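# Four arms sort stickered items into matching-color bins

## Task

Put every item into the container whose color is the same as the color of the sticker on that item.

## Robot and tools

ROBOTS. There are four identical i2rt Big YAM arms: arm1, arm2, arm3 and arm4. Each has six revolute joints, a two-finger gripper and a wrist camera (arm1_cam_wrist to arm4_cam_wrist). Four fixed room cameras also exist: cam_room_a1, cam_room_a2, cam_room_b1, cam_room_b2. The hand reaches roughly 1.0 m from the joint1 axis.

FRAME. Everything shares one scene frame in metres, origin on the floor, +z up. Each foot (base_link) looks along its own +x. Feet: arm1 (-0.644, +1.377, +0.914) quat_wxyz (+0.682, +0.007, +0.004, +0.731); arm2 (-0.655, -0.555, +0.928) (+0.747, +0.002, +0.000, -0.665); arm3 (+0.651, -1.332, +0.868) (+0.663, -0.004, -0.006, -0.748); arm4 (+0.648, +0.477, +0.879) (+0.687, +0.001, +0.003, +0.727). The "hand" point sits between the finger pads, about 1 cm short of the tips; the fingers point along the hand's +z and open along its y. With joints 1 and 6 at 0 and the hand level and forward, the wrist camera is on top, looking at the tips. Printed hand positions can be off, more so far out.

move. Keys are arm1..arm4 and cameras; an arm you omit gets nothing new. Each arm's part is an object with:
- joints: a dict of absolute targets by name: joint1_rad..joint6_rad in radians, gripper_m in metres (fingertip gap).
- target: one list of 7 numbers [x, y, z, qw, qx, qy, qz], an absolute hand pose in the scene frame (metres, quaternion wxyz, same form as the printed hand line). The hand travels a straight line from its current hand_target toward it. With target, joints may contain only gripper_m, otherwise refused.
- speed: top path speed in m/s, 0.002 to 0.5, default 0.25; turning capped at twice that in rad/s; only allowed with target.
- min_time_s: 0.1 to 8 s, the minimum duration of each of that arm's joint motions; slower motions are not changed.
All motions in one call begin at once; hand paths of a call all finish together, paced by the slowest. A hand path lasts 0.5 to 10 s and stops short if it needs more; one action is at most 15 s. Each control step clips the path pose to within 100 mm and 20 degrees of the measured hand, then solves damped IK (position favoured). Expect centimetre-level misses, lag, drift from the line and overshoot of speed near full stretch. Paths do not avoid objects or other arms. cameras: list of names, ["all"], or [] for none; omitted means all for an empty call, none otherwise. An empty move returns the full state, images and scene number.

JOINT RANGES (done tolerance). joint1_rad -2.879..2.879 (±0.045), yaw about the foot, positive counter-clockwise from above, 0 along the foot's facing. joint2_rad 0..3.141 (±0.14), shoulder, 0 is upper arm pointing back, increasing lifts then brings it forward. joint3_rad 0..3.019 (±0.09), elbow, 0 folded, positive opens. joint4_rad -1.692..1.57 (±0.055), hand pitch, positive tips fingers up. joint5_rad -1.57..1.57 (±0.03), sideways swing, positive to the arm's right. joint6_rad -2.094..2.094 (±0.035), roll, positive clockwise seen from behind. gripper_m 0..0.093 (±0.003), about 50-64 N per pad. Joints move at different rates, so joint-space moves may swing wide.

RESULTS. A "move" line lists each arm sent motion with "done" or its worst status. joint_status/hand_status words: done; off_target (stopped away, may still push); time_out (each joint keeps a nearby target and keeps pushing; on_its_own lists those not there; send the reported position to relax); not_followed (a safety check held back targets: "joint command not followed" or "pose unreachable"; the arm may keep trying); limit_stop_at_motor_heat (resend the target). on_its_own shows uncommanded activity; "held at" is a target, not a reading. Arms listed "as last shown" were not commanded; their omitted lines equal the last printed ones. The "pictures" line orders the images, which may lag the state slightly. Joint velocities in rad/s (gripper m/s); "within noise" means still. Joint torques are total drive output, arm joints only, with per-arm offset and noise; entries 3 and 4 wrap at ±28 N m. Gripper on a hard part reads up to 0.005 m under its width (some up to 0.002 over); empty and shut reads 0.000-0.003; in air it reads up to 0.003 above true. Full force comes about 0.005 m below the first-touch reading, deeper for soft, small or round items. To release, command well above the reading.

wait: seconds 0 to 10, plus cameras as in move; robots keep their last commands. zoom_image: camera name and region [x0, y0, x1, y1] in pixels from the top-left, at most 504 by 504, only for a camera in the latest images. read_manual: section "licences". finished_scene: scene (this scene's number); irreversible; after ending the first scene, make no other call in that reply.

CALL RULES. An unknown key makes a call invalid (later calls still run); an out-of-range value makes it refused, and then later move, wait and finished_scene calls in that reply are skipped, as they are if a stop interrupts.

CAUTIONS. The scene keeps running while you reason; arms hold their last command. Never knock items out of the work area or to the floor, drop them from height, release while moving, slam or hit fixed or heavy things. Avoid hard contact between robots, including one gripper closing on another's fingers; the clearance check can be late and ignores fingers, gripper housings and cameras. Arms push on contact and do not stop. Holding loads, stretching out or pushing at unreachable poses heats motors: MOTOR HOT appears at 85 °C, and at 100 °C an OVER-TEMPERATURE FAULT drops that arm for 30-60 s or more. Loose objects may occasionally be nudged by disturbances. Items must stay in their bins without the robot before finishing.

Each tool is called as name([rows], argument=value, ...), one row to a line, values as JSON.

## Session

move()

Scene clock: 0.00 s.
Joint torques (N m): no reading
Motor temperatures (°C): arm1=[20 23 27 23 21 21 21] | arm2=[23 24 26 22 22 20 23] | arm3=[24 23 24 23 24 23 23] | arm4=[22 22 23 22 24 21 24]
Heat: arm1: hottest joint3_rad 27 °C; arm2: hottest joint3_rad 26 °C; arm3: hottest joint1_rad 24 °C; arm4: hottest joint5_rad 24 °C.
Joint velocities: within noise
arm1.joint_positions: joint1_rad=+0.263 joint2_rad=+0.618 joint3_rad=+1.332 joint4_rad=-1.526 joint5_rad=+0.156 joint6_rad=+0.460 gripper_m=+0.09396
arm1.joint_status: not commanded
arm1.hand: x=-0.6788 y=+1.5838 z=+1.3925 quat_wxyz=(-0.203, +0.587, -0.716, -0.320) (m; scene frame)
arm1.hand_target: x=-0.6782 y=+1.5828 z=+1.4055 quat_wxyz=(-0.208, +0.582, -0.712, -0.334) (m; scene frame)
arm1.hand_status: not commanded
arm2.joint_positions: joint1_rad=+0.198 joint2_rad=+0.629 joint3_rad=+1.395 joint4_rad=-1.573 joint5_rad=-0.167 joint6_rad=+0.724 gripper_m=+0.09396
arm2.joint_status: not commanded
arm2.hand: x=-0.5668 y=-0.7391 z=+1.4233 quat_wxyz=(-0.378, -0.757, -0.533, +0.021) (m; scene frame)
arm2.hand_target: x=-0.5674 y=-0.7376 z=+1.4323 quat_wxyz=(-0.388, -0.753, -0.531, +0.025) (m; scene frame)
arm2.hand_status: not commanded
arm3.joint_positions: joint1_rad=-0.202 joint2_rad=+0.637 joint3_rad=+1.395 joint4_rad=-1.253 joint5_rad=-0.141 joint6_rad=+0.009 gripper_m=+0.09396
arm3.joint_status: not commanded
arm3.hand: x=+0.5932 y=-1.5705 z=+1.4269 quat_wxyz=(-0.354, -0.674, -0.524, +0.381) (m; scene frame)
arm3.hand_target: x=+0.5940 y=-1.5678 z=+1.4382 quat_wxyz=(-0.361, -0.668, -0.521, +0.391) (m; scene frame)
arm3.hand_status: not commanded
arm4.joint_positions: joint1_rad=+0.128 joint2_rad=+0.641 joint3_rad=+1.438 joint4_rad=-1.415 joint5_rad=-0.180 joint6_rad=-0.624 gripper_m=+0.09396
arm4.joint_status: not commanded
arm4.hand: x=+0.5789 y=+0.6954 z=+1.4214 quat_wxyz=(-0.341, +0.837, -0.292, -0.314) (m; scene frame)
arm4.hand_target: x=+0.5794 y=+0.6929 z=+1.4323 quat_wxyz=(-0.351, +0.831, -0.289, -0.319) (m; scene frame)
arm4.hand_status: not commanded
pictures: arm1_cam_wrist, arm2_cam_wrist, arm3_cam_wrist, arm4_cam_wrist, cam_room_a1, cam_room_a2, cam_room_b1, cam_room_b2
Images, in order (width x height): arm1_cam_wrist 672x504, arm2_cam_wrist 672x504, arm3_cam_wrist 672x504, arm4_cam_wrist 672x504, cam_room_a1 672x504, cam_room_a2 672x504, cam_room_b1 672x504, cam_room_b2 672x504.

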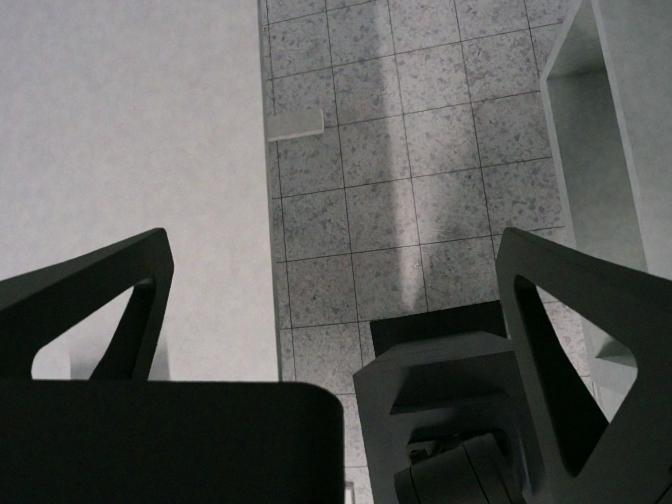

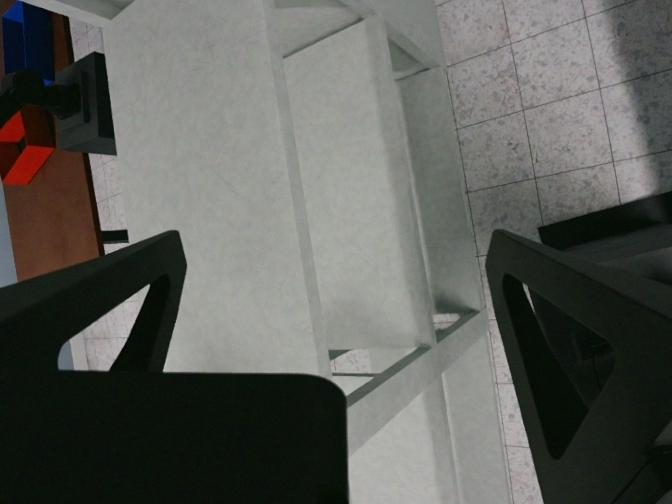

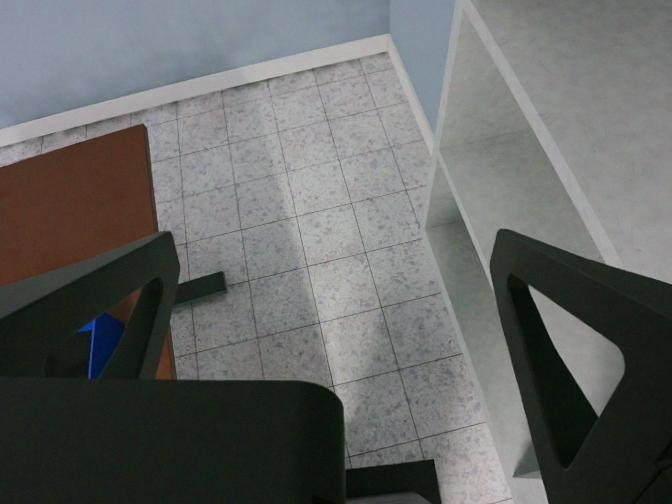

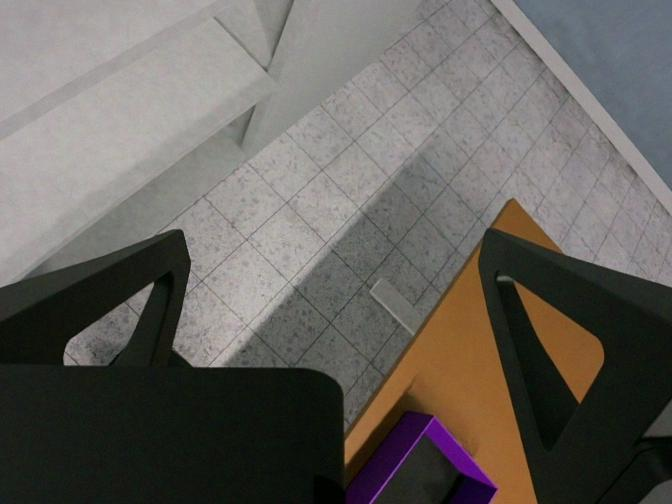

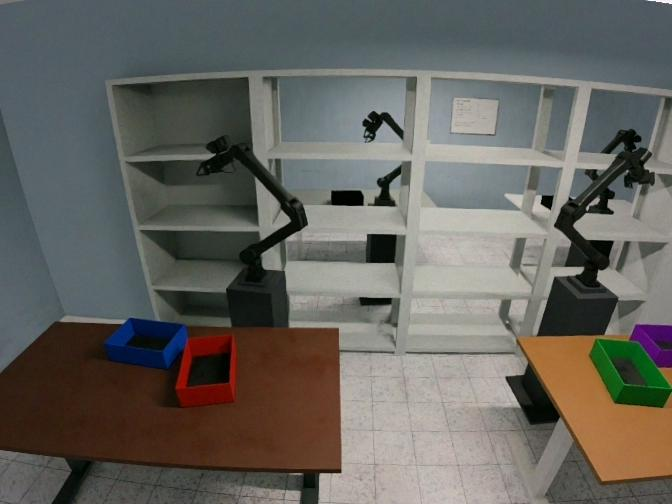

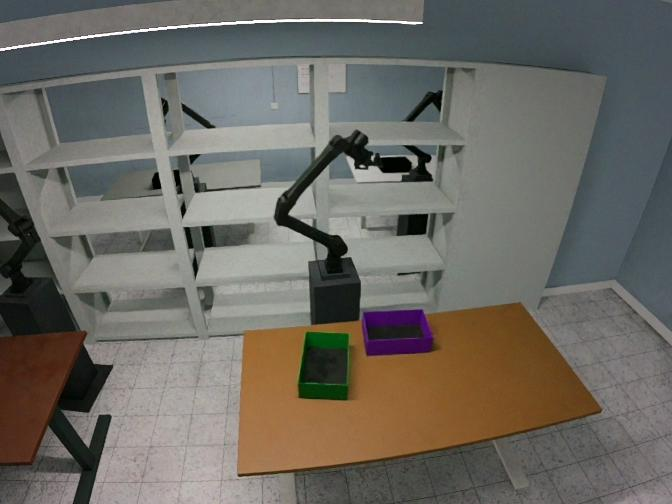

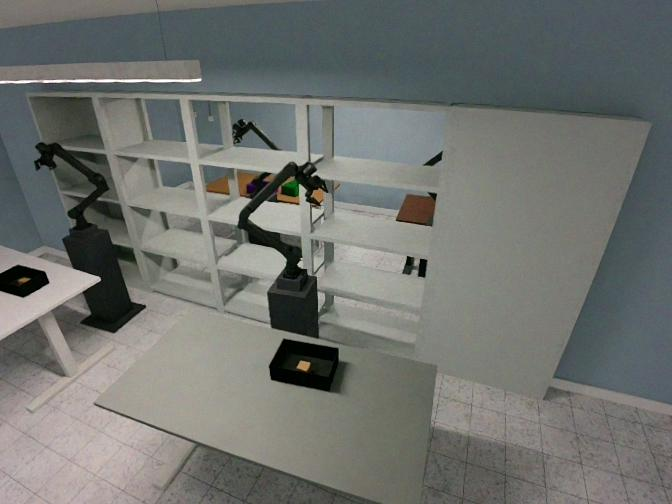

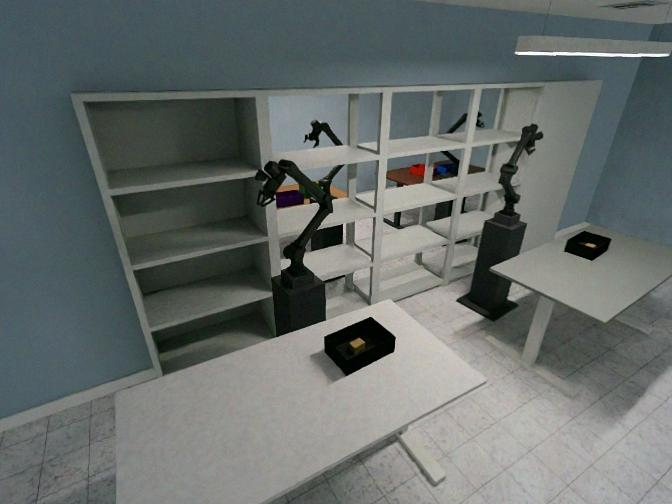

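move(arm1={"joints":{"joint1_rad":1.10,"joint2_rad":1.26,"joint3_rad":1.36,"joint4_rad":-1.01,"joint5_rad":0,"joint6_rad":0},"min_time_s":2}, arm2={"joints":{"joint1_rad":-1.75,"joint2_rad":1.26,"joint3_rad":1.36,"joint4_rad":-1.01,"joint5_rad":0,"joint6_rad":0},"min_time_s":2.5}, arm3={"joints":{"joint1_rad":1.17,"joint2_rad":0.94,"joint3_rad":0.86,"joint4_rad":-0.6,"joint5_rad":0,"joint6_rad":0},"min_time_s":2.5}, arm4={"joints":{"joint1_rad":-1.63,"joint2_rad":0.94,"joint3_rad":0.86,"joint4_rad":-0.6,"joint5_rad":0,"joint6_rad":0},"min_time_s":2.5}, cameras=["arm1_cam_wrist","arm2_cam_wrist","arm3_cam_wrist","arm4_cam_wrist"])

Scene clock: 23.27 s.
Joint torques (N m): arm1=[-1.96 -7.53 14.06 2.03 0 -0.07] | arm2=[1.44 -10.46 10.91 2.78 0.04 -0.1] | arm3=[1.67 -5.36 9.83 2.29 0.12 -0.12] | arm4=[1.32 -5.3 9.77 1.91 0.17 0.19]
Motor temperatures (°C): arm1=[20 23 30 23 21 21 21] | arm2=[23 24 28 22 22 20 23] | arm3=[24 23 25 23 24 23 23] | arm4=[22 22 27 22 24 21 24]
Heat: arm1: hottest joint3_rad 30 °C; arm2: hottest joint3_rad 28 °C; arm3: hottest joint3_rad 25 °C; arm4: hottest joint3_rad 27 °C.
move: arm1 done; arm2 done; arm3 done; arm4 done
Joint velocities: within noise
arm1.joint_positions: joint1_rad=+1.101 joint2_rad=+1.263 joint3_rad=+1.332 joint4_rad=-1.027 joint5_rad=+0.000 joint6_rad=+0.008 gripper_m=+0.09397
arm1.joint_status: all done
arm1.hand: x=-1.0944 y=+1.5704 z=+1.2572 quat_wxyz=(-0.059, +0.931, -0.194, -0.303) (m; scene frame)
arm1.hand_target: x=-1.1007 y=+1.5737 z=+1.2759 quat_wxyz=(-0.065, +0.924, -0.189, -0.325) (m; scene frame)
arm1.hand_status: not commanded
arm2.joint_positions: joint1_rad=-1.758 joint2_rad=+1.248 joint3_rad=+1.370 joint4_rad=-1.029 joint5_rad=-0.001 joint6_rad=+0.015 gripper_m=+0.09397
arm2.joint_status: all done
arm2.hand: x=-1.1526 y=-0.5212 z=+1.2896 quat_wxyz=(+0.010, -0.945, +0.040, +0.325) (m; scene frame)
arm2.hand_target: x=-1.1577 y=-0.5246 z=+1.2814 quat_wxyz=(+0.012, -0.946, +0.029, +0.323) (m; scene frame)
arm2.hand_status: not commanded
arm3.joint_positions: joint1_rad=+1.164 joint2_rad=+0.936 joint3_rad=+0.863 joint4_rad=-0.617 joint5_rad=-0.003 joint6_rad=+0.007 gripper_m=+0.09397
arm3.joint_status: all done
arm3.hand: x=+1.0171 y=-1.5409 z=+1.1607 quat_wxyz=(-0.414, -0.235, -0.872, +0.114) (m; scene frame)
arm3.hand_target: x=+1.0205 y=-1.5407 z=+1.1606 quat_wxyz=(-0.418, -0.230, -0.871, +0.117) (m; scene frame)
arm3.hand_status: not commanded
arm4.joint_positions: joint1_rad=-1.633 joint2_rad=+0.931 joint3_rad=+0.856 joint4_rad=-0.619 joint5_rad=-0.002 joint6_rad=-0.014 gripper_m=+0.09398
arm4.joint_status: all done
arm4.hand: x=+1.0709 y=+0.4758 z=+1.1644 quat_wxyz=(-0.422, +0.005, -0.907, +0.005) (m; scene frame)
arm4.hand_target: x=+1.0762 y=+0.4767 z=+1.1671 quat_wxyz=(-0.429, +0.000, -0.903, +0.002) (m; scene frame)
arm4.hand_status: not commanded
pictures: arm1_cam_wrist, arm2_cam_wrist, arm3_cam_wrist, arm4_cam_wrist
Images, in order (width x height): arm1_cam_wrist 672x504, arm2_cam_wrist 672x504, arm3_cam_wrist 672x504, arm4_cam_wrist 672x504.

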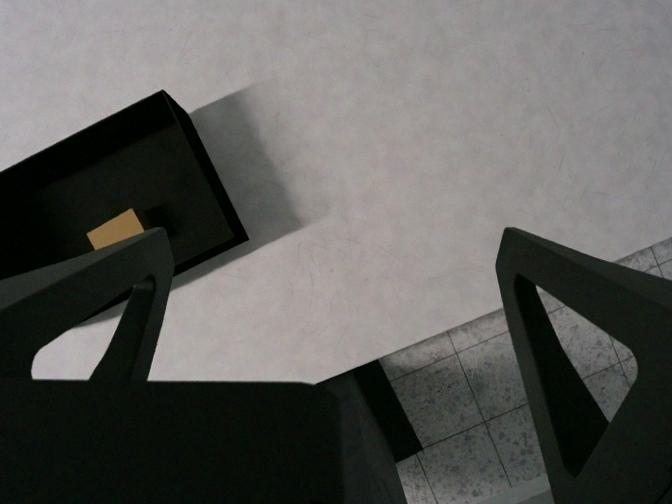

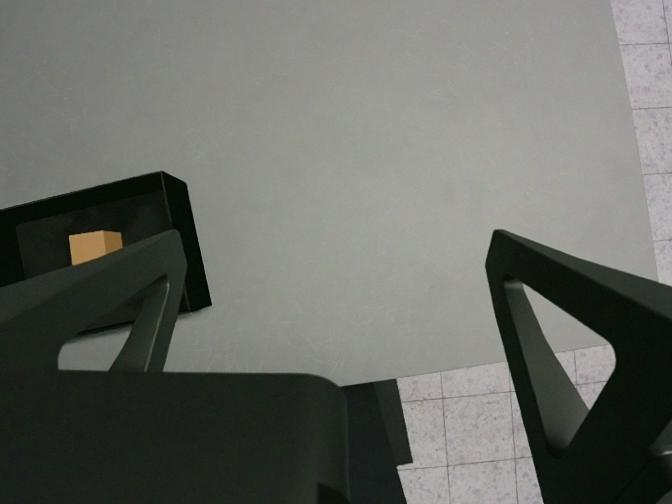

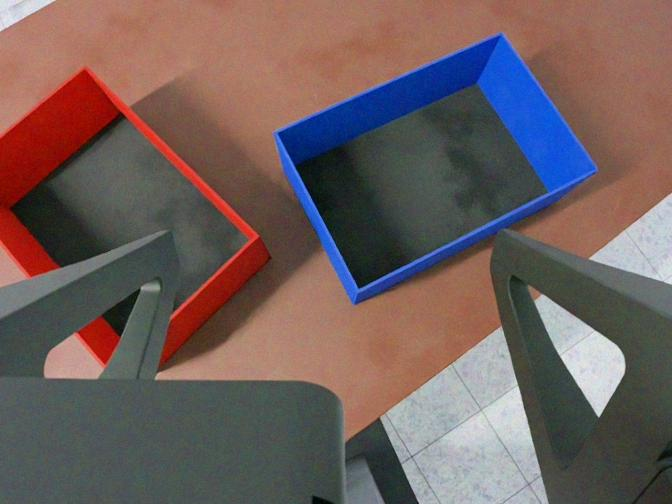

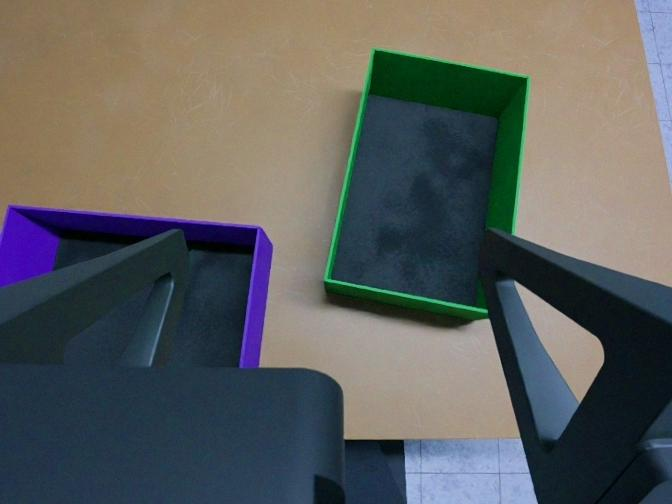

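move(arm1={"target":[-1.243,1.300,0.90,-0.0046,-0.9948,-0.0521,0.0870],"speed":0.25}, arm2={"target":[-1.205,-0.871,0.90,-0.0076,-0.9924,-0.0868,0.0868],"speed":0.25}, arm3={"joints":{"joint1_rad":-1.997,"joint2_rad":0.94,"joint3_rad":0.86,"joint4_rad":-1.2},"min_time_s":3.5}, arm4={"joints":{"joint1_rad":0.956,"joint2_rad":1.075,"joint3_rad":0.871,"joint4_rad":-0.55},"min_time_s":3.5}, cameras=["arm1_cam_wrist","arm2_cam_wrist"])

Scene clock: 59.03 s.
Joint torques (N m): arm1=[-1.44 -15.09 13.33 0.54 -0.02 -0.03] | arm2=[0.62 -20.42 13.24 0.57 -0.04 0.21] | arm3=[0.67 -4.72 9.1 0.25 0.03 -0.11] | arm4=[0.56 -6.48 10.37 1.7 0.12 0.17]
Motor temperatures (°C): arm1=[20 24 34 23 21 21 21] | arm2=[23 24 32 22 22 20 23] | arm3=[24 23 27 23 24 23 23] | arm4=[22 22 30 22 24 21 24]
Heat: arm1: hottest joint3_rad 34 °C; arm2: hottest joint3_rad 32 °C; arm3: hottest joint3_rad 27 °C; arm4: hottest joint3_rad 30 °C.
move: arm1 off_target; arm2 off_target; arm3 done; arm4 done
Joint velocities: within noise
arm1.joint_positions: joint1_rad=+1.631 joint2_rad=+2.027 joint3_rad=+1.369 joint4_rad=-0.804 joint5_rad=+0.001 joint6_rad=+0.032 gripper_m=+0.09397
arm1.joint_status: not commanded
arm1.hand: x=-1.2183 y=+1.3037 z=+0.8830 quat_wxyz=(+0.002, +0.997, +0.048, -0.062) (m; scene frame)
arm1.hand_target: x=-1.2419 y=+1.3001 z=+0.9009 quat_wxyz=(+0.005, +0.995, +0.052, -0.087) (m; scene frame)
arm1.hand_status: off_target (0.030 m and 2.9 deg from the pose sent, 0.472 m and 39.1 deg at the start)
arm2.joint_positions: joint1_rad=-1.147 joint2_rad=+2.077 joint3_rad=+1.477 joint4_rad=-0.823 joint5_rad=+0.063 joint6_rad=+0.344 gripper_m=+0.09397
arm2.joint_status: not commanded
arm2.hand: x=-1.1893 y=-0.8627 z=+0.8942 quat_wxyz=(-0.002, -0.992, -0.096, +0.079) (m; scene frame)
arm2.hand_target: x=-1.2045 y=-0.8705 z=+0.9004 quat_wxyz=(-0.008, -0.992, -0.087, +0.087) (m; scene frame)
arm2.hand_status: off_target (0.019 m and 1.5 deg from the pose sent, 0.526 m and 31.5 deg at the start)
arm3.joint_positions: joint1_rad=-1.989 joint2_rad=+0.936 joint3_rad=+0.863 joint4_rad=-1.192 joint5_rad=+0.000 joint6_rad=+0.006 gripper_m=+0.09398
arm3.joint_status: all done
arm3.hand: x=+0.3871 y=-1.1707 z=+1.0764 quat_wxyz=(+0.034, -0.952, +0.267, +0.145) (m; scene frame)
arm3.hand_target: x=+0.3903 y=-1.1697 z=+1.0733 quat_wxyz=(+0.033, -0.953, +0.268, +0.137) (m; scene frame)
arm3.hand_status: not commanded
arm4.joint_positions: joint1_rad=+0.960 joint2_rad=+1.059 joint3_rad=+0.856 joint4_rad=-0.569 joint5_rad=-0.001 joint6_rad=-0.012 gripper_m=+0.09399
arm4.joint_status: all done
arm4.hand: x=+0.2688 y=+0.7137 z=+1.1239 quat_wxyz=(-0.106, +0.887, -0.247, -0.375) (m; scene frame)
arm4.hand_target: x=+0.2624 y=+0.7205 z=+1.1288 quat_wxyz=(-0.107, +0.881, -0.254, -0.383) (m; scene frame)
arm4.hand_status: not commanded
pictures: arm1_cam_wrist, arm2_cam_wrist
Images, in order (width x height): arm1_cam_wrist 672x504, arm2_cam_wrist 672x504.

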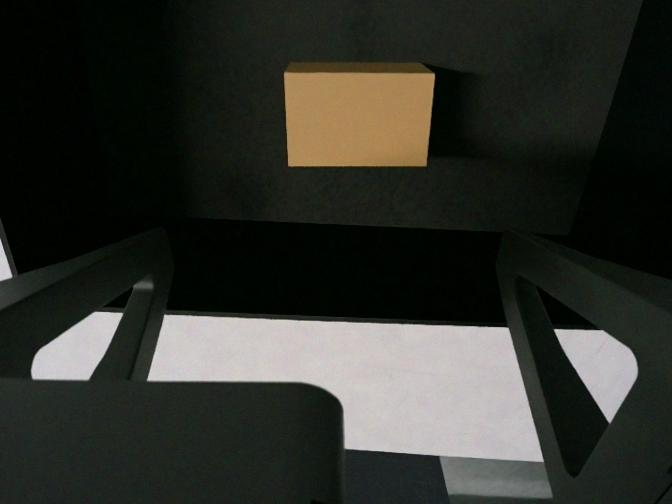

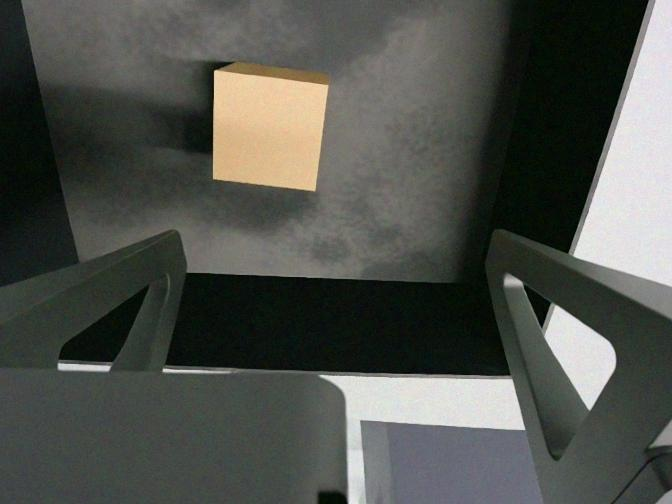

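move(cameras=["cam_room_b1","cam_room_b2"])

zoom_image(camera="cam_room_b1", region=[260, 320, 360, 400])

zoom_image(camera="cam_room_b2", region=[310, 310, 410, 390])

Scene clock: 62.13 s.
Joint torques (N m): arm1=[-1.61 -15.33 13.24 0.68 -0.03 -0.05] | arm2=[0.56 -20.42 13.23 0.51 -0.04 0.21] | arm3=[0.79 -4.84 9.11 0.23 0.01 -0.11] | arm4=[0.32 -6.42 10.33 1.89 0.08 0.17]
Motor temperatures (°C): arm1=[20 24 34 23 21 21 21] | arm2=[23 24 32 22 22 20 23] | arm3=[24 23 27 23 24 23 23] | arm4=[22 22 30 22 24 21 24]
Heat: arm1: hottest joint3_rad 34 °C; arm2: hottest joint3_rad 32 °C; arm3: hottest joint3_rad 27 °C; arm4: hottest joint3_rad 30 °C.
Joint velocities: within noise
arm1.joint_positions: joint1_rad=+1.631 joint2_rad=+2.027 joint3_rad=+1.369 joint4_rad=-0.804 joint5_rad=+0.001 joint6_rad=+0.032 gripper_m=+0.09397
arm1.joint_status: not commanded
arm1.hand: x=-1.2183 y=+1.3037 z=+0.8830 quat_wxyz=(+0.002, +0.997, +0.048, -0.062) (m; scene frame)
arm1.hand_target: x=-1.2419 y=+1.3001 z=+0.9009 quat_wxyz=(+0.005, +0.995, +0.052, -0.087) (m; scene frame)
arm1.hand_status: off_target (0.030 m and 2.9 deg from the pose sent, 0.472 m and 39.1 deg at the start)
arm2.joint_positions: joint1_rad=-1.147 joint2_rad=+2.077 joint3_rad=+1.477 joint4_rad=-0.823 joint5_rad=+0.063 joint6_rad=+0.344 gripper_m=+0.09397
arm2.joint_status: not commanded
arm2.hand: x=-1.1893 y=-0.8627 z=+0.8942 quat_wxyz=(-0.002, -0.992, -0.096, +0.079) (m; scene frame)
arm2.hand_target: x=-1.2045 y=-0.8705 z=+0.9004 quat_wxyz=(-0.008, -0.992, -0.087, +0.087) (m; scene frame)
arm2.hand_status: off_target (0.019 m and 1.5 deg from the pose sent, 0.526 m and 31.5 deg at the start)
arm3.joint_positions: joint1_rad=-1.989 joint2_rad=+0.936 joint3_rad=+0.863 joint4_rad=-1.192 joint5_rad=+0.000 joint6_rad=+0.006 gripper_m=+0.09398
arm3.joint_status: all done
arm3.hand: x=+0.3871 y=-1.1707 z=+1.0764 quat_wxyz=(+0.034, -0.952, +0.267, +0.145) (m; scene frame)
arm3.hand_target: x=+0.3903 y=-1.1697 z=+1.0733 quat_wxyz=(+0.033, -0.953, +0.268, +0.137) (m; scene frame)
arm3.hand_status: not commanded
arm4.joint_positions: joint1_rad=+0.960 joint2_rad=+1.059 joint3_rad=+0.856 joint4_rad=-0.569 joint5_rad=-0.001 joint6_rad=-0.012 gripper_m=+0.09399
arm4.joint_status: all done
arm4.hand: x=+0.2688 y=+0.7137 z=+1.1239 quat_wxyz=(-0.106, +0.887, -0.247, -0.375) (m; scene frame)
arm4.hand_target: x=+0.2624 y=+0.7205 z=+1.1288 quat_wxyz=(-0.107, +0.881, -0.254, -0.383) (m; scene frame)
arm4.hand_status: not commanded
pictures: cam_room_b1, cam_room_b2
Images, in order (width x height): cam_room_b1 672x504, cam_room_b2 672x504.

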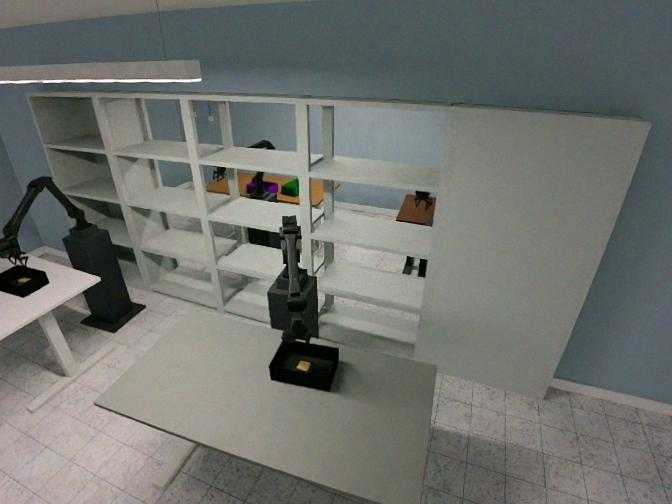

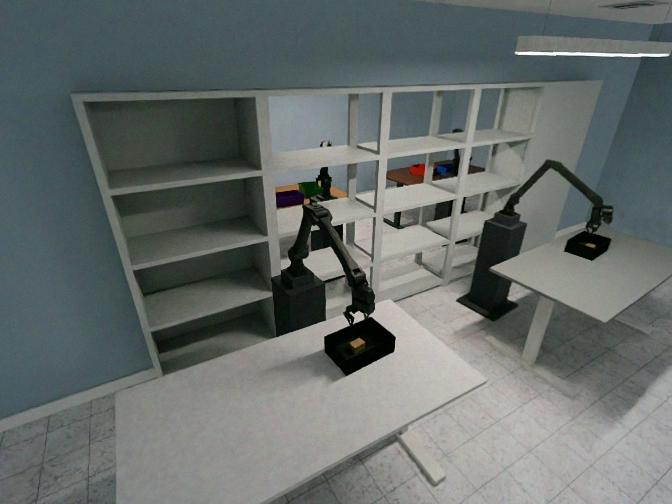

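Scaled by 5.040.

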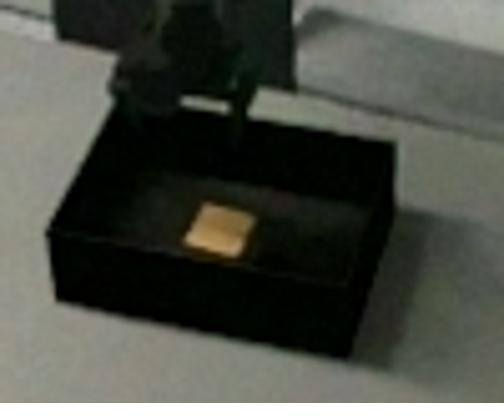

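Scaled by 5.040.

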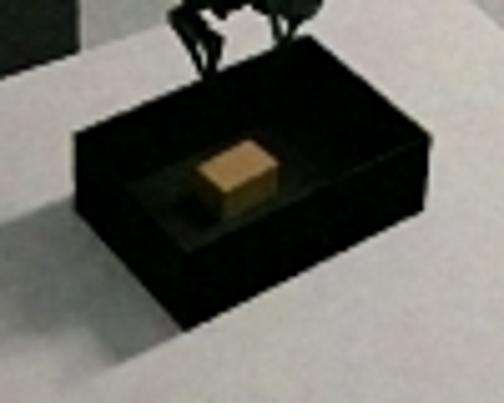

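move(arm1={"target":[-1.2525,1.311,0.81,-0.0046,-0.9948,-0.0521,0.0870],"speed":0.15}, arm2={"target":[-1.2056,-0.9056,0.81,-0.0038,-0.9952,-0.0435,0.0871],"speed":0.15}, cameras=["arm1_cam_wrist","arm2_cam_wrist"])

Scene clock: 109.97 s.
Joint torques (N m): arm1=[-2.73 -16.09 11.44 1.11 -0.05 -0.05] | arm2=[1.03 -21.13 12.08 1.5 0.28 0.21] | arm3=[0.79 -4.66 9.09 0.25 0.03 -0.11] | arm4=[0.5 -6.36 10.45 1.84 0.11 0.15]
Motor temperatures (°C): arm1=[20 26 34 23 21 21 21] | arm2=[23 25 36 22 22 20 23] | arm3=[24 23 28 23 24 23 23] | arm4=[22 22 33 22 24 21 24]
Heat: arm1: hottest joint3_rad 34 °C; arm2: hottest joint3_rad 36 °C; arm3: hottest joint3_rad 28 °C; arm4: hottest joint3_rad 33 °C.
move: arm1 off_target; arm2 off_target
Joint velocities: within noise
arm1.joint_positions: joint1_rad=+1.621 joint2_rad=+2.187 joint3_rad=+1.371 joint4_rad=-0.650 joint5_rad=-0.001 joint6_rad=+0.013 gripper_m=+0.09397
arm1.joint_status: not commanded
arm1.hand: x=-1.2254 y=+1.3085 z=+0.7987 quat_wxyz=(+0.002, +0.997, +0.053, -0.060) (m; scene frame)
arm1.hand_target: x=-1.2514 y=+1.3113 z=+0.8109 quat_wxyz=(+0.004, +0.995, +0.052, -0.087) (m; scene frame)
arm1.hand_status: off_target (0.030 m and 3.1 deg from the pose sent, 0.081 m and 3.0 deg at the start)
arm2.joint_positions: joint1_rad=-1.101 joint2_rad=+2.255 joint3_rad=+1.539 joint4_rad=-0.732 joint5_rad=+0.078 joint6_rad=+0.481 gripper_m=+0.09397
arm2.joint_status: not commanded
arm2.hand: x=-1.1893 y=-0.8935 z=+0.8110 quat_wxyz=(+0.004, -0.996, -0.050, +0.072) (m; scene frame)
arm2.hand_target: x=-1.2048 y=-0.9052 z=+0.8105 quat_wxyz=(-0.004, -0.995, -0.044, +0.087) (m; scene frame)
arm2.hand_status: off_target (0.020 m and 2.1 deg from the pose sent, 0.096 m and 6.1 deg at the start)
arm3, arm4: as last shown
pictures: arm1_cam_wrist, arm2_cam_wrist
Images, in order (width x height): arm1_cam_wrist 672x504, arm2_cam_wrist 672x504.

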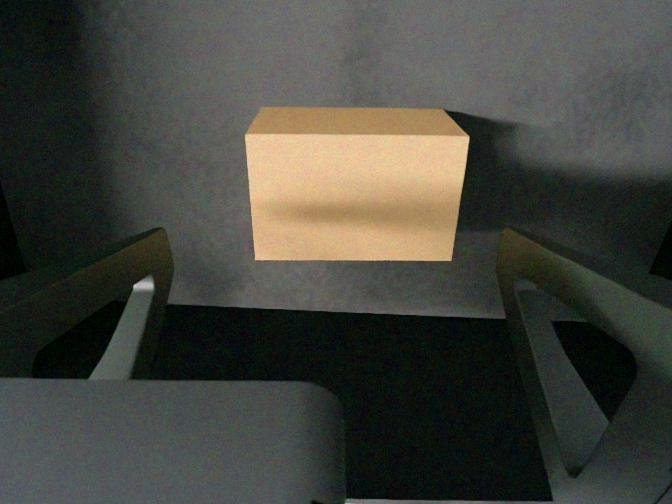

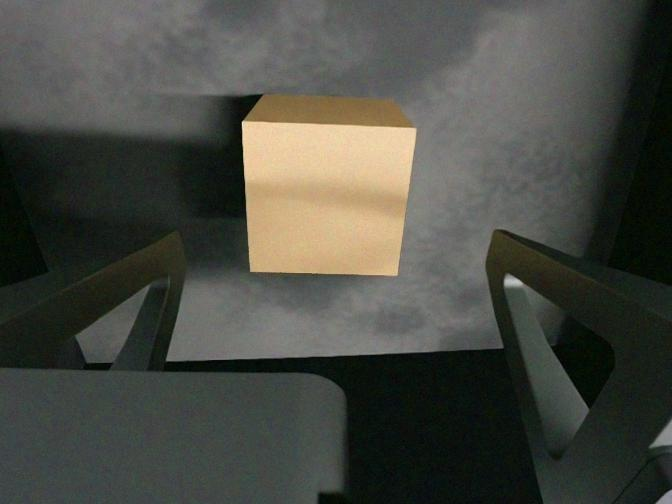

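move(arm1={"target":[-1.256,1.318,0.757,-0.0046,-0.9948,-0.0521,0.0870],"speed":0.15}, arm2={"target":[-1.2096,-0.9086,0.752,-0.0038,-0.9952,-0.0435,0.0871],"speed":0.15}, cameras=["arm1_cam_wrist","arm2_cam_wrist"])

Scene clock: 118.57 s.
Joint torques (N m): arm1=[-2.84 -16.62 10.58 1.07 -0.03 -0.05] | arm2=[1.14 -22.01 11.32 1.5 0.27 0.22] | arm3=[0.79 -4.89 9.07 0.27 0.02 -0.11] | arm4=[0.62 -6.36 10.32 1.8 0.13 0.16]
Motor temperatures (°C): arm1=[20 26 34 23 21 21 21] | arm2=[23 26 35 22 22 20 23] | arm3=[24 23 28 23 24 23 23] | arm4=[22 22 34 22 24 21 24]
Heat: arm1: hottest joint3_rad 34 °C; arm2: hottest joint3_rad 35 °C; arm3: hottest joint3_rad 28 °C; arm4: hottest joint3_rad 34 °C.
move: arm1 off_target; arm2 off_target
Joint velocities: within noise
arm1.joint_positions: joint1_rad=+1.609 joint2_rad=+2.294 joint3_rad=+1.392 joint4_rad=-0.563 joint5_rad=-0.003 joint6_rad=+0.001 gripper_m=+0.09397
arm1.joint_status: not commanded
arm1.hand: x=-1.2294 y=+1.3153 z=+0.7460 quat_wxyz=(+0.003, +0.997, +0.053, -0.060) (m; scene frame)
arm1.hand_target: x=-1.2550 y=+1.3182 z=+0.7579 quat_wxyz=(+0.004, +0.995, +0.052, -0.087) (m; scene frame)
arm1.hand_status: off_target (0.029 m and 3.1 deg from the pose sent, 0.053 m and 3.1 deg at the start)
arm2.joint_positions: joint1_rad=-1.101 joint2_rad=+2.372 joint3_rad=+1.576 joint4_rad=-0.653 joint5_rad=+0.078 joint6_rad=+0.482 gripper_m=+0.09397
arm2.joint_status: not commanded
arm2.hand: x=-1.1940 y=-0.8965 z=+0.7526 quat_wxyz=(+0.004, -0.996, -0.050, +0.071) (m; scene frame)
arm2.hand_target: x=-1.2089 y=-0.9082 z=+0.7526 quat_wxyz=(-0.004, -0.995, -0.044, +0.087) (m; scene frame)
arm2.hand_status: off_target (0.020 m and 2.2 deg from the pose sent, 0.064 m and 2.1 deg at the start)
arm3, arm4: as last shown
pictures: arm1_cam_wrist, arm2_cam_wrist
Images, in order (width x height): arm1_cam_wrist 672x504, arm2_cam_wrist 672x504.

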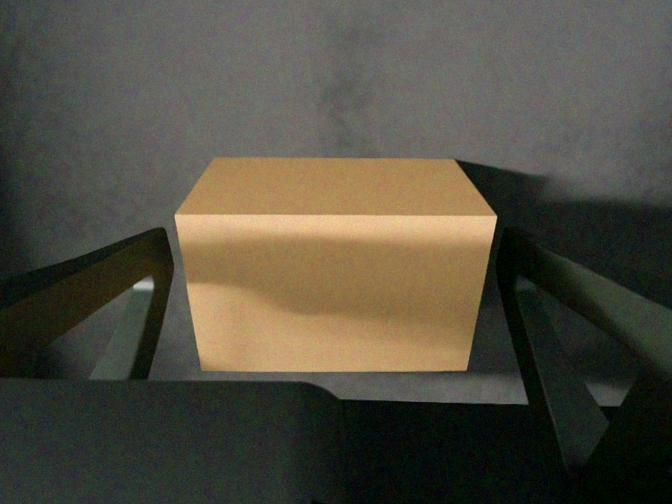

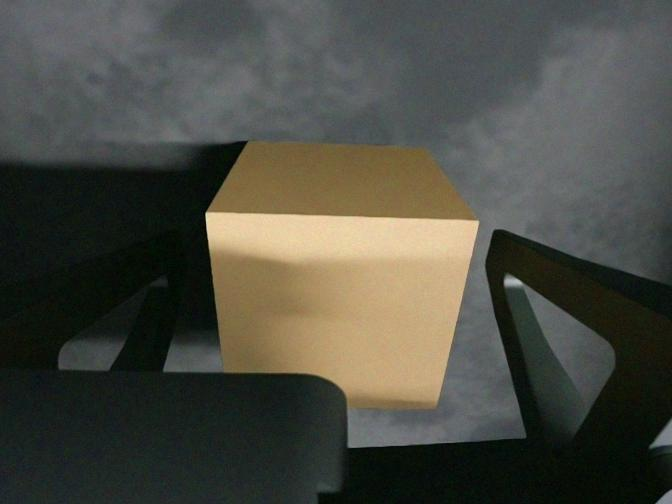

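move(arm1={"joints":{"gripper_m":0.06}}, arm2={"joints":{"gripper_m":0.043}})

move(arm1={"target":[-1.236,1.312,1.03,-0.0046,-0.9948,-0.0521,0.0870],"speed":0.25}, arm2={"target":[-1.19,-0.90,1.03,-0.0038,-0.9952,-0.0435,0.0871],"speed":0.25}, cameras=["arm1_cam_wrist","arm2_cam_wrist"])

move(arm1={"joints":{"joint2_rad":1.5,"joint3_rad":1.1,"joint4_rad":0.2},"min_time_s":1.8}, arm2={"joints":{"joint1_rad":-1.6,"joint2_rad":1.5,"joint3_rad":1.1,"joint4_rad":0.2,"joint5_rad":0,"joint6_rad":0},"min_time_s":1.8}, cameras=["cam_room_b1","cam_room_b2"])

Scene clock: 135.03 s.
Joint torques (N m): arm1=[-2.96 -17.49 10.54 1.09 -0.09 -0.04] | arm2=[1.03 -22.01 11.3 1.46 0.25 0.19] | arm3=[0.62 -4.89 9.11 0.23 0.03 -0.11] | arm4=[0.44 -6.77 10.47 1.72 0.13 0.17]
Motor temperatures (°C): arm1=[20 27 34 23 21 21 21] | arm2=[23 26 33 22 22 20 23] | arm3=[24 23 28 23 24 23 23] | arm4=[22 22 34 22 24 21 24]
Heat: arm1: hottest joint3_rad 34 °C; arm2: hottest joint3_rad 33 °C; arm3: hottest joint3_rad 28 °C; arm4: hottest joint3_rad 34 °C.
move: arm1 off_target; arm2 off_target
Joint velocities: within noise
arm1.joint_positions: joint1_rad=+1.609 joint2_rad=+2.294 joint3_rad=+1.392 joint4_rad=-0.562 joint5_rad=-0.003 joint6_rad=+0.001 gripper_m=+0.06886
arm1.joint_status: gripper_m off_target (ended at +0.06890, target +0.06000)
arm1.hand: x=-1.2295 y=+1.3153 z=+0.7461 quat_wxyz=(+0.003, +0.997, +0.053, -0.061) (m; scene frame)
arm1.hand_target: x=-1.2551 y=+1.3182 z=+0.7579 quat_wxyz=(+0.004, +0.995, +0.052, -0.087) (m; scene frame)
arm1.hand_status: not commanded
arm2.joint_positions: joint1_rad=-1.101 joint2_rad=+2.372 joint3_rad=+1.576 joint4_rad=-0.652 joint5_rad=+0.079 joint6_rad=+0.484 gripper_m=+0.05343
arm2.joint_status: gripper_m off_target (ended at +0.05346, target +0.04300)
arm2.hand: x=-1.1941 y=-0.8965 z=+0.7526 quat_wxyz=(+0.004, -0.996, -0.049, +0.072) (m; scene frame)
arm2.hand_target: x=-1.2089 y=-0.9082 z=+0.7526 quat_wxyz=(-0.004, -0.995, -0.043, +0.087) (m; scene frame)
arm2.hand_status: not commanded
arm3, arm4: as last shown
pictures: none

Scene clock: 136.93 s.
Joint torques (N m): arm1=[-1.14 -15.5 14.43 0.42 -0.01 0.02] | arm2=[1.38 -21.83 14.22 0.43 0.28 0.22] | arm3=[0.67 -4.89 9.06 0.25 0.02 -0.11] | arm4=[0.38 -6.83 10.37 1.81 0.08 0.18]
Motor temperatures (°C): arm1=[20 27 34 23 21 21 21] | arm2=[23 26 33 22 22 20 23] | arm3=[24 23 28 23 24 23 23] | arm4=[22 22 34 22 24 21 24]
Heat: arm1: hottest joint3_rad 34 °C; arm2: hottest joint3_rad 33 °C; arm3: hottest joint3_rad 28 °C; arm4: hottest joint3_rad 34 °C.
move: arm1 off_target; arm2 off_target
Joint velocities: within noise
arm1.joint_positions: joint1_rad=+1.609 joint2_rad=+1.866 joint3_rad=+1.490 joint4_rad=-1.077 joint5_rad=-0.003 joint6_rad=+0.001 gripper_m=+0.06886
arm1.joint_status: not commanded
arm1.hand: x=-1.2206 y=+1.3151 z=+1.0097 quat_wxyz=(+0.003, +0.996, +0.053, -0.067) (m; scene frame)
arm1.hand_target: x=-1.2352 y=+1.3121 z=+1.0302 quat_wxyz=(+0.005, +0.995, +0.052, -0.087) (m; scene frame)
arm1.hand_status: off_target (0.026 m and 2.3 deg from the pose sent, 0.284 m and 3.0 deg at the start)
arm2.joint_positions: joint1_rad=-1.101 joint2_rad=+1.964 joint3_rad=+1.635 joint4_rad=-1.121 joint5_rad=+0.079 joint6_rad=+0.487 gripper_m=+0.05343
arm2.joint_status: not commanded
arm2.hand: x=-1.1800 y=-0.8876 z=+1.0112 quat_wxyz=(+0.004, -0.996, -0.048, +0.071) (m; scene frame)
arm2.hand_target: x=-1.1892 y=-0.8995 z=+1.0300 quat_wxyz=(-0.004, -0.995, -0.044, +0.087) (m; scene frame)
arm2.hand_status: off_target (0.025 m and 2.1 deg from the pose sent, 0.277 m and 2.1 deg at the start)
arm3, arm4: as last shown
pictures: arm1_cam_wrist, arm2_cam_wrist
Images, in order (width x height): arm1_cam_wrist 672x504, arm2_cam_wrist 672x504.

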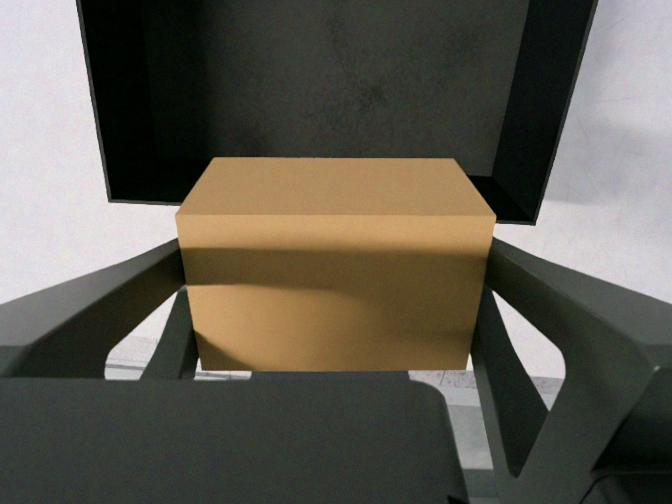

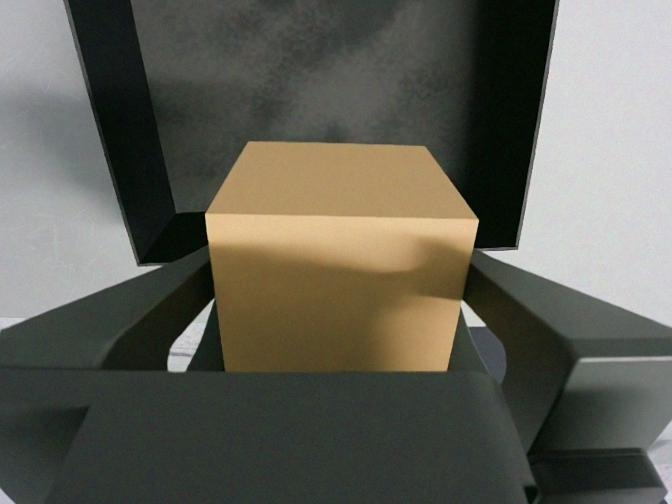

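Scene clock: 139.33 s.
Joint torques (N m): arm1=[-1.49 -12.63 11.58 2.7 -0.02 0.1] | arm2=[1.03 -16.73 10.56 3.62 -0.18 -0.08] | arm3=[0.73 -4.84 9.11 0.24 0.02 -0.11] | arm4=[0.5 -6.36 10.35 1.88 0.09 0.14]
Motor temperatures (°C): arm1=[20 27 34 23 21 21 21] | arm2=[23 26 33 22 22 20 23] | arm3=[24 23 28 23 24 23 23] | arm4=[22 22 34 22 24 21 24]
Heat: arm1: hottest joint3_rad 34 °C; arm2: hottest joint3_rad 33 °C; arm3: hottest joint3_rad 28 °C; arm4: hottest joint3_rad 34 °C.
move: arm1 done; arm2 done
Joint velocities: within noise
arm1.joint_positions: joint1_rad=+1.609 joint2_rad=+1.517 joint3_rad=+1.097 joint4_rad=+0.177 joint5_rad=-0.003 joint6_rad=+0.001 gripper_m=+0.06886
arm1.joint_status: all done
arm1.hand: x=-1.2942 y=+1.3064 z=+1.2209 quat_wxyz=(+0.033, +0.782, +0.044, -0.621) (m; scene frame)
arm1.hand_target: x=-1.2926 y=+1.3049 z=+1.2390 quat_wxyz=(+0.036, +0.768, +0.042, -0.638) (m; scene frame)
arm1.hand_status: not commanded
arm2.joint_positions: joint1_rad=-1.604 joint2_rad=+1.510 joint3_rad=+1.111 joint4_rad=+0.175 joint5_rad=+0.004 joint6_rad=+0.015 gripper_m=+0.05344
arm2.joint_status: all done
arm2.hand: x=-1.3140 y=-0.6106 z=+1.2357 quat_wxyz=(-0.028, -0.782, -0.027, +0.622) (m; scene frame)
arm2.hand_target: x=-1.3110 y=-0.6135 z=+1.2418 quat_wxyz=(-0.027, -0.774, -0.035, +0.632) (m; scene frame)
arm2.hand_status: not commanded
arm3, arm4: as last shown
pictures: cam_room_b1, cam_room_b2
Images, in order (width x height): cam_room_b1 672x504, cam_room_b2 672x504.

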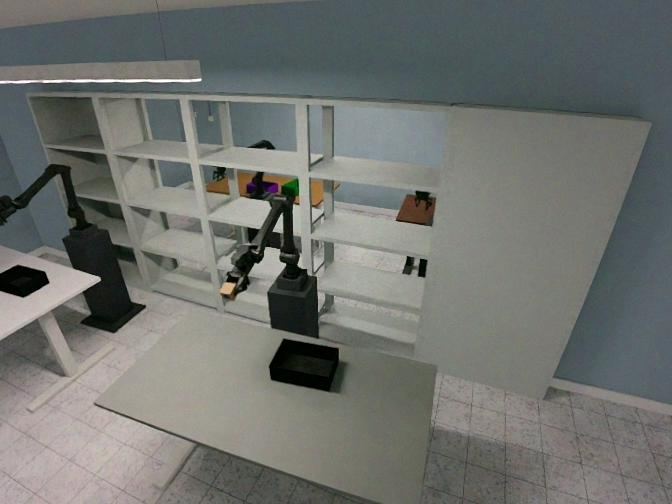

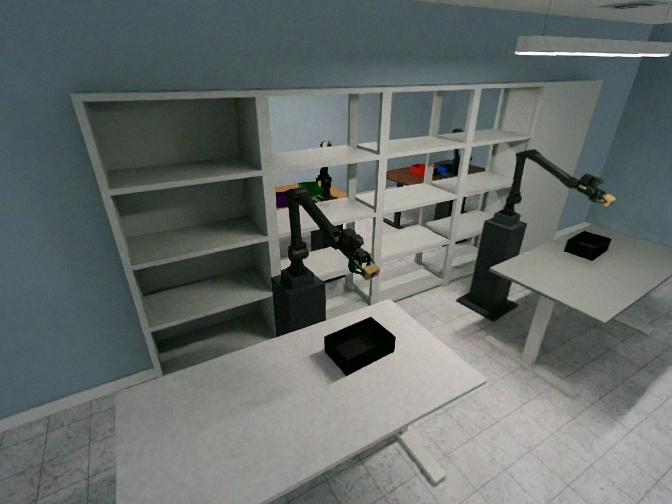

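zoom_image(camera="cam_room_b1", region=[205, 260, 255, 310])

zoom_image(camera="cam_room_b2", region=[345, 245, 395, 295])

zoom_image(camera="cam_room_b2", region=[585, 175, 635, 225])

Scaled by 10.080.

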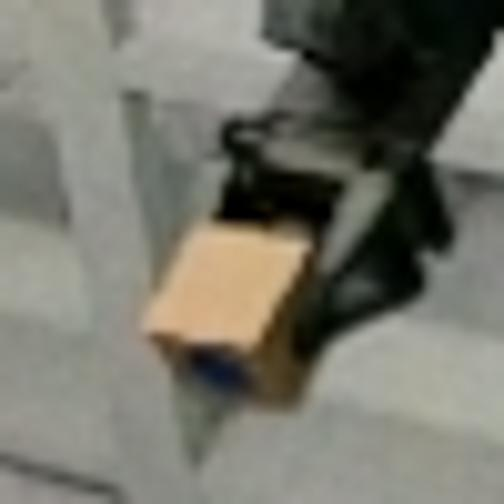

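Scaled by 10.080.

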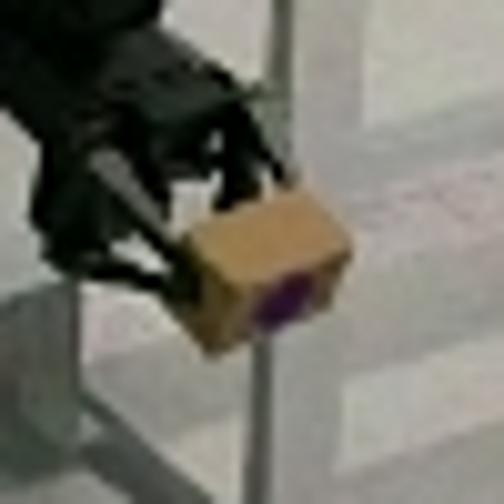

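Scaled by 10.080.

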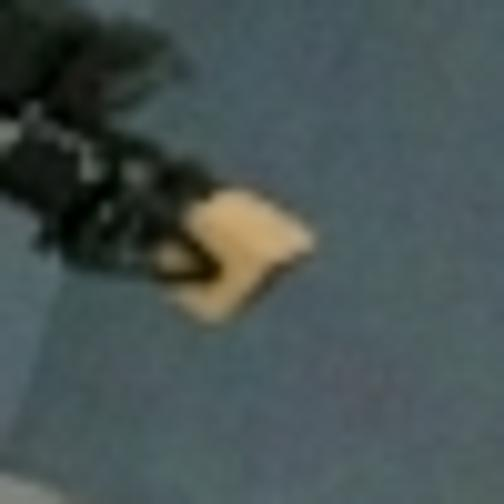

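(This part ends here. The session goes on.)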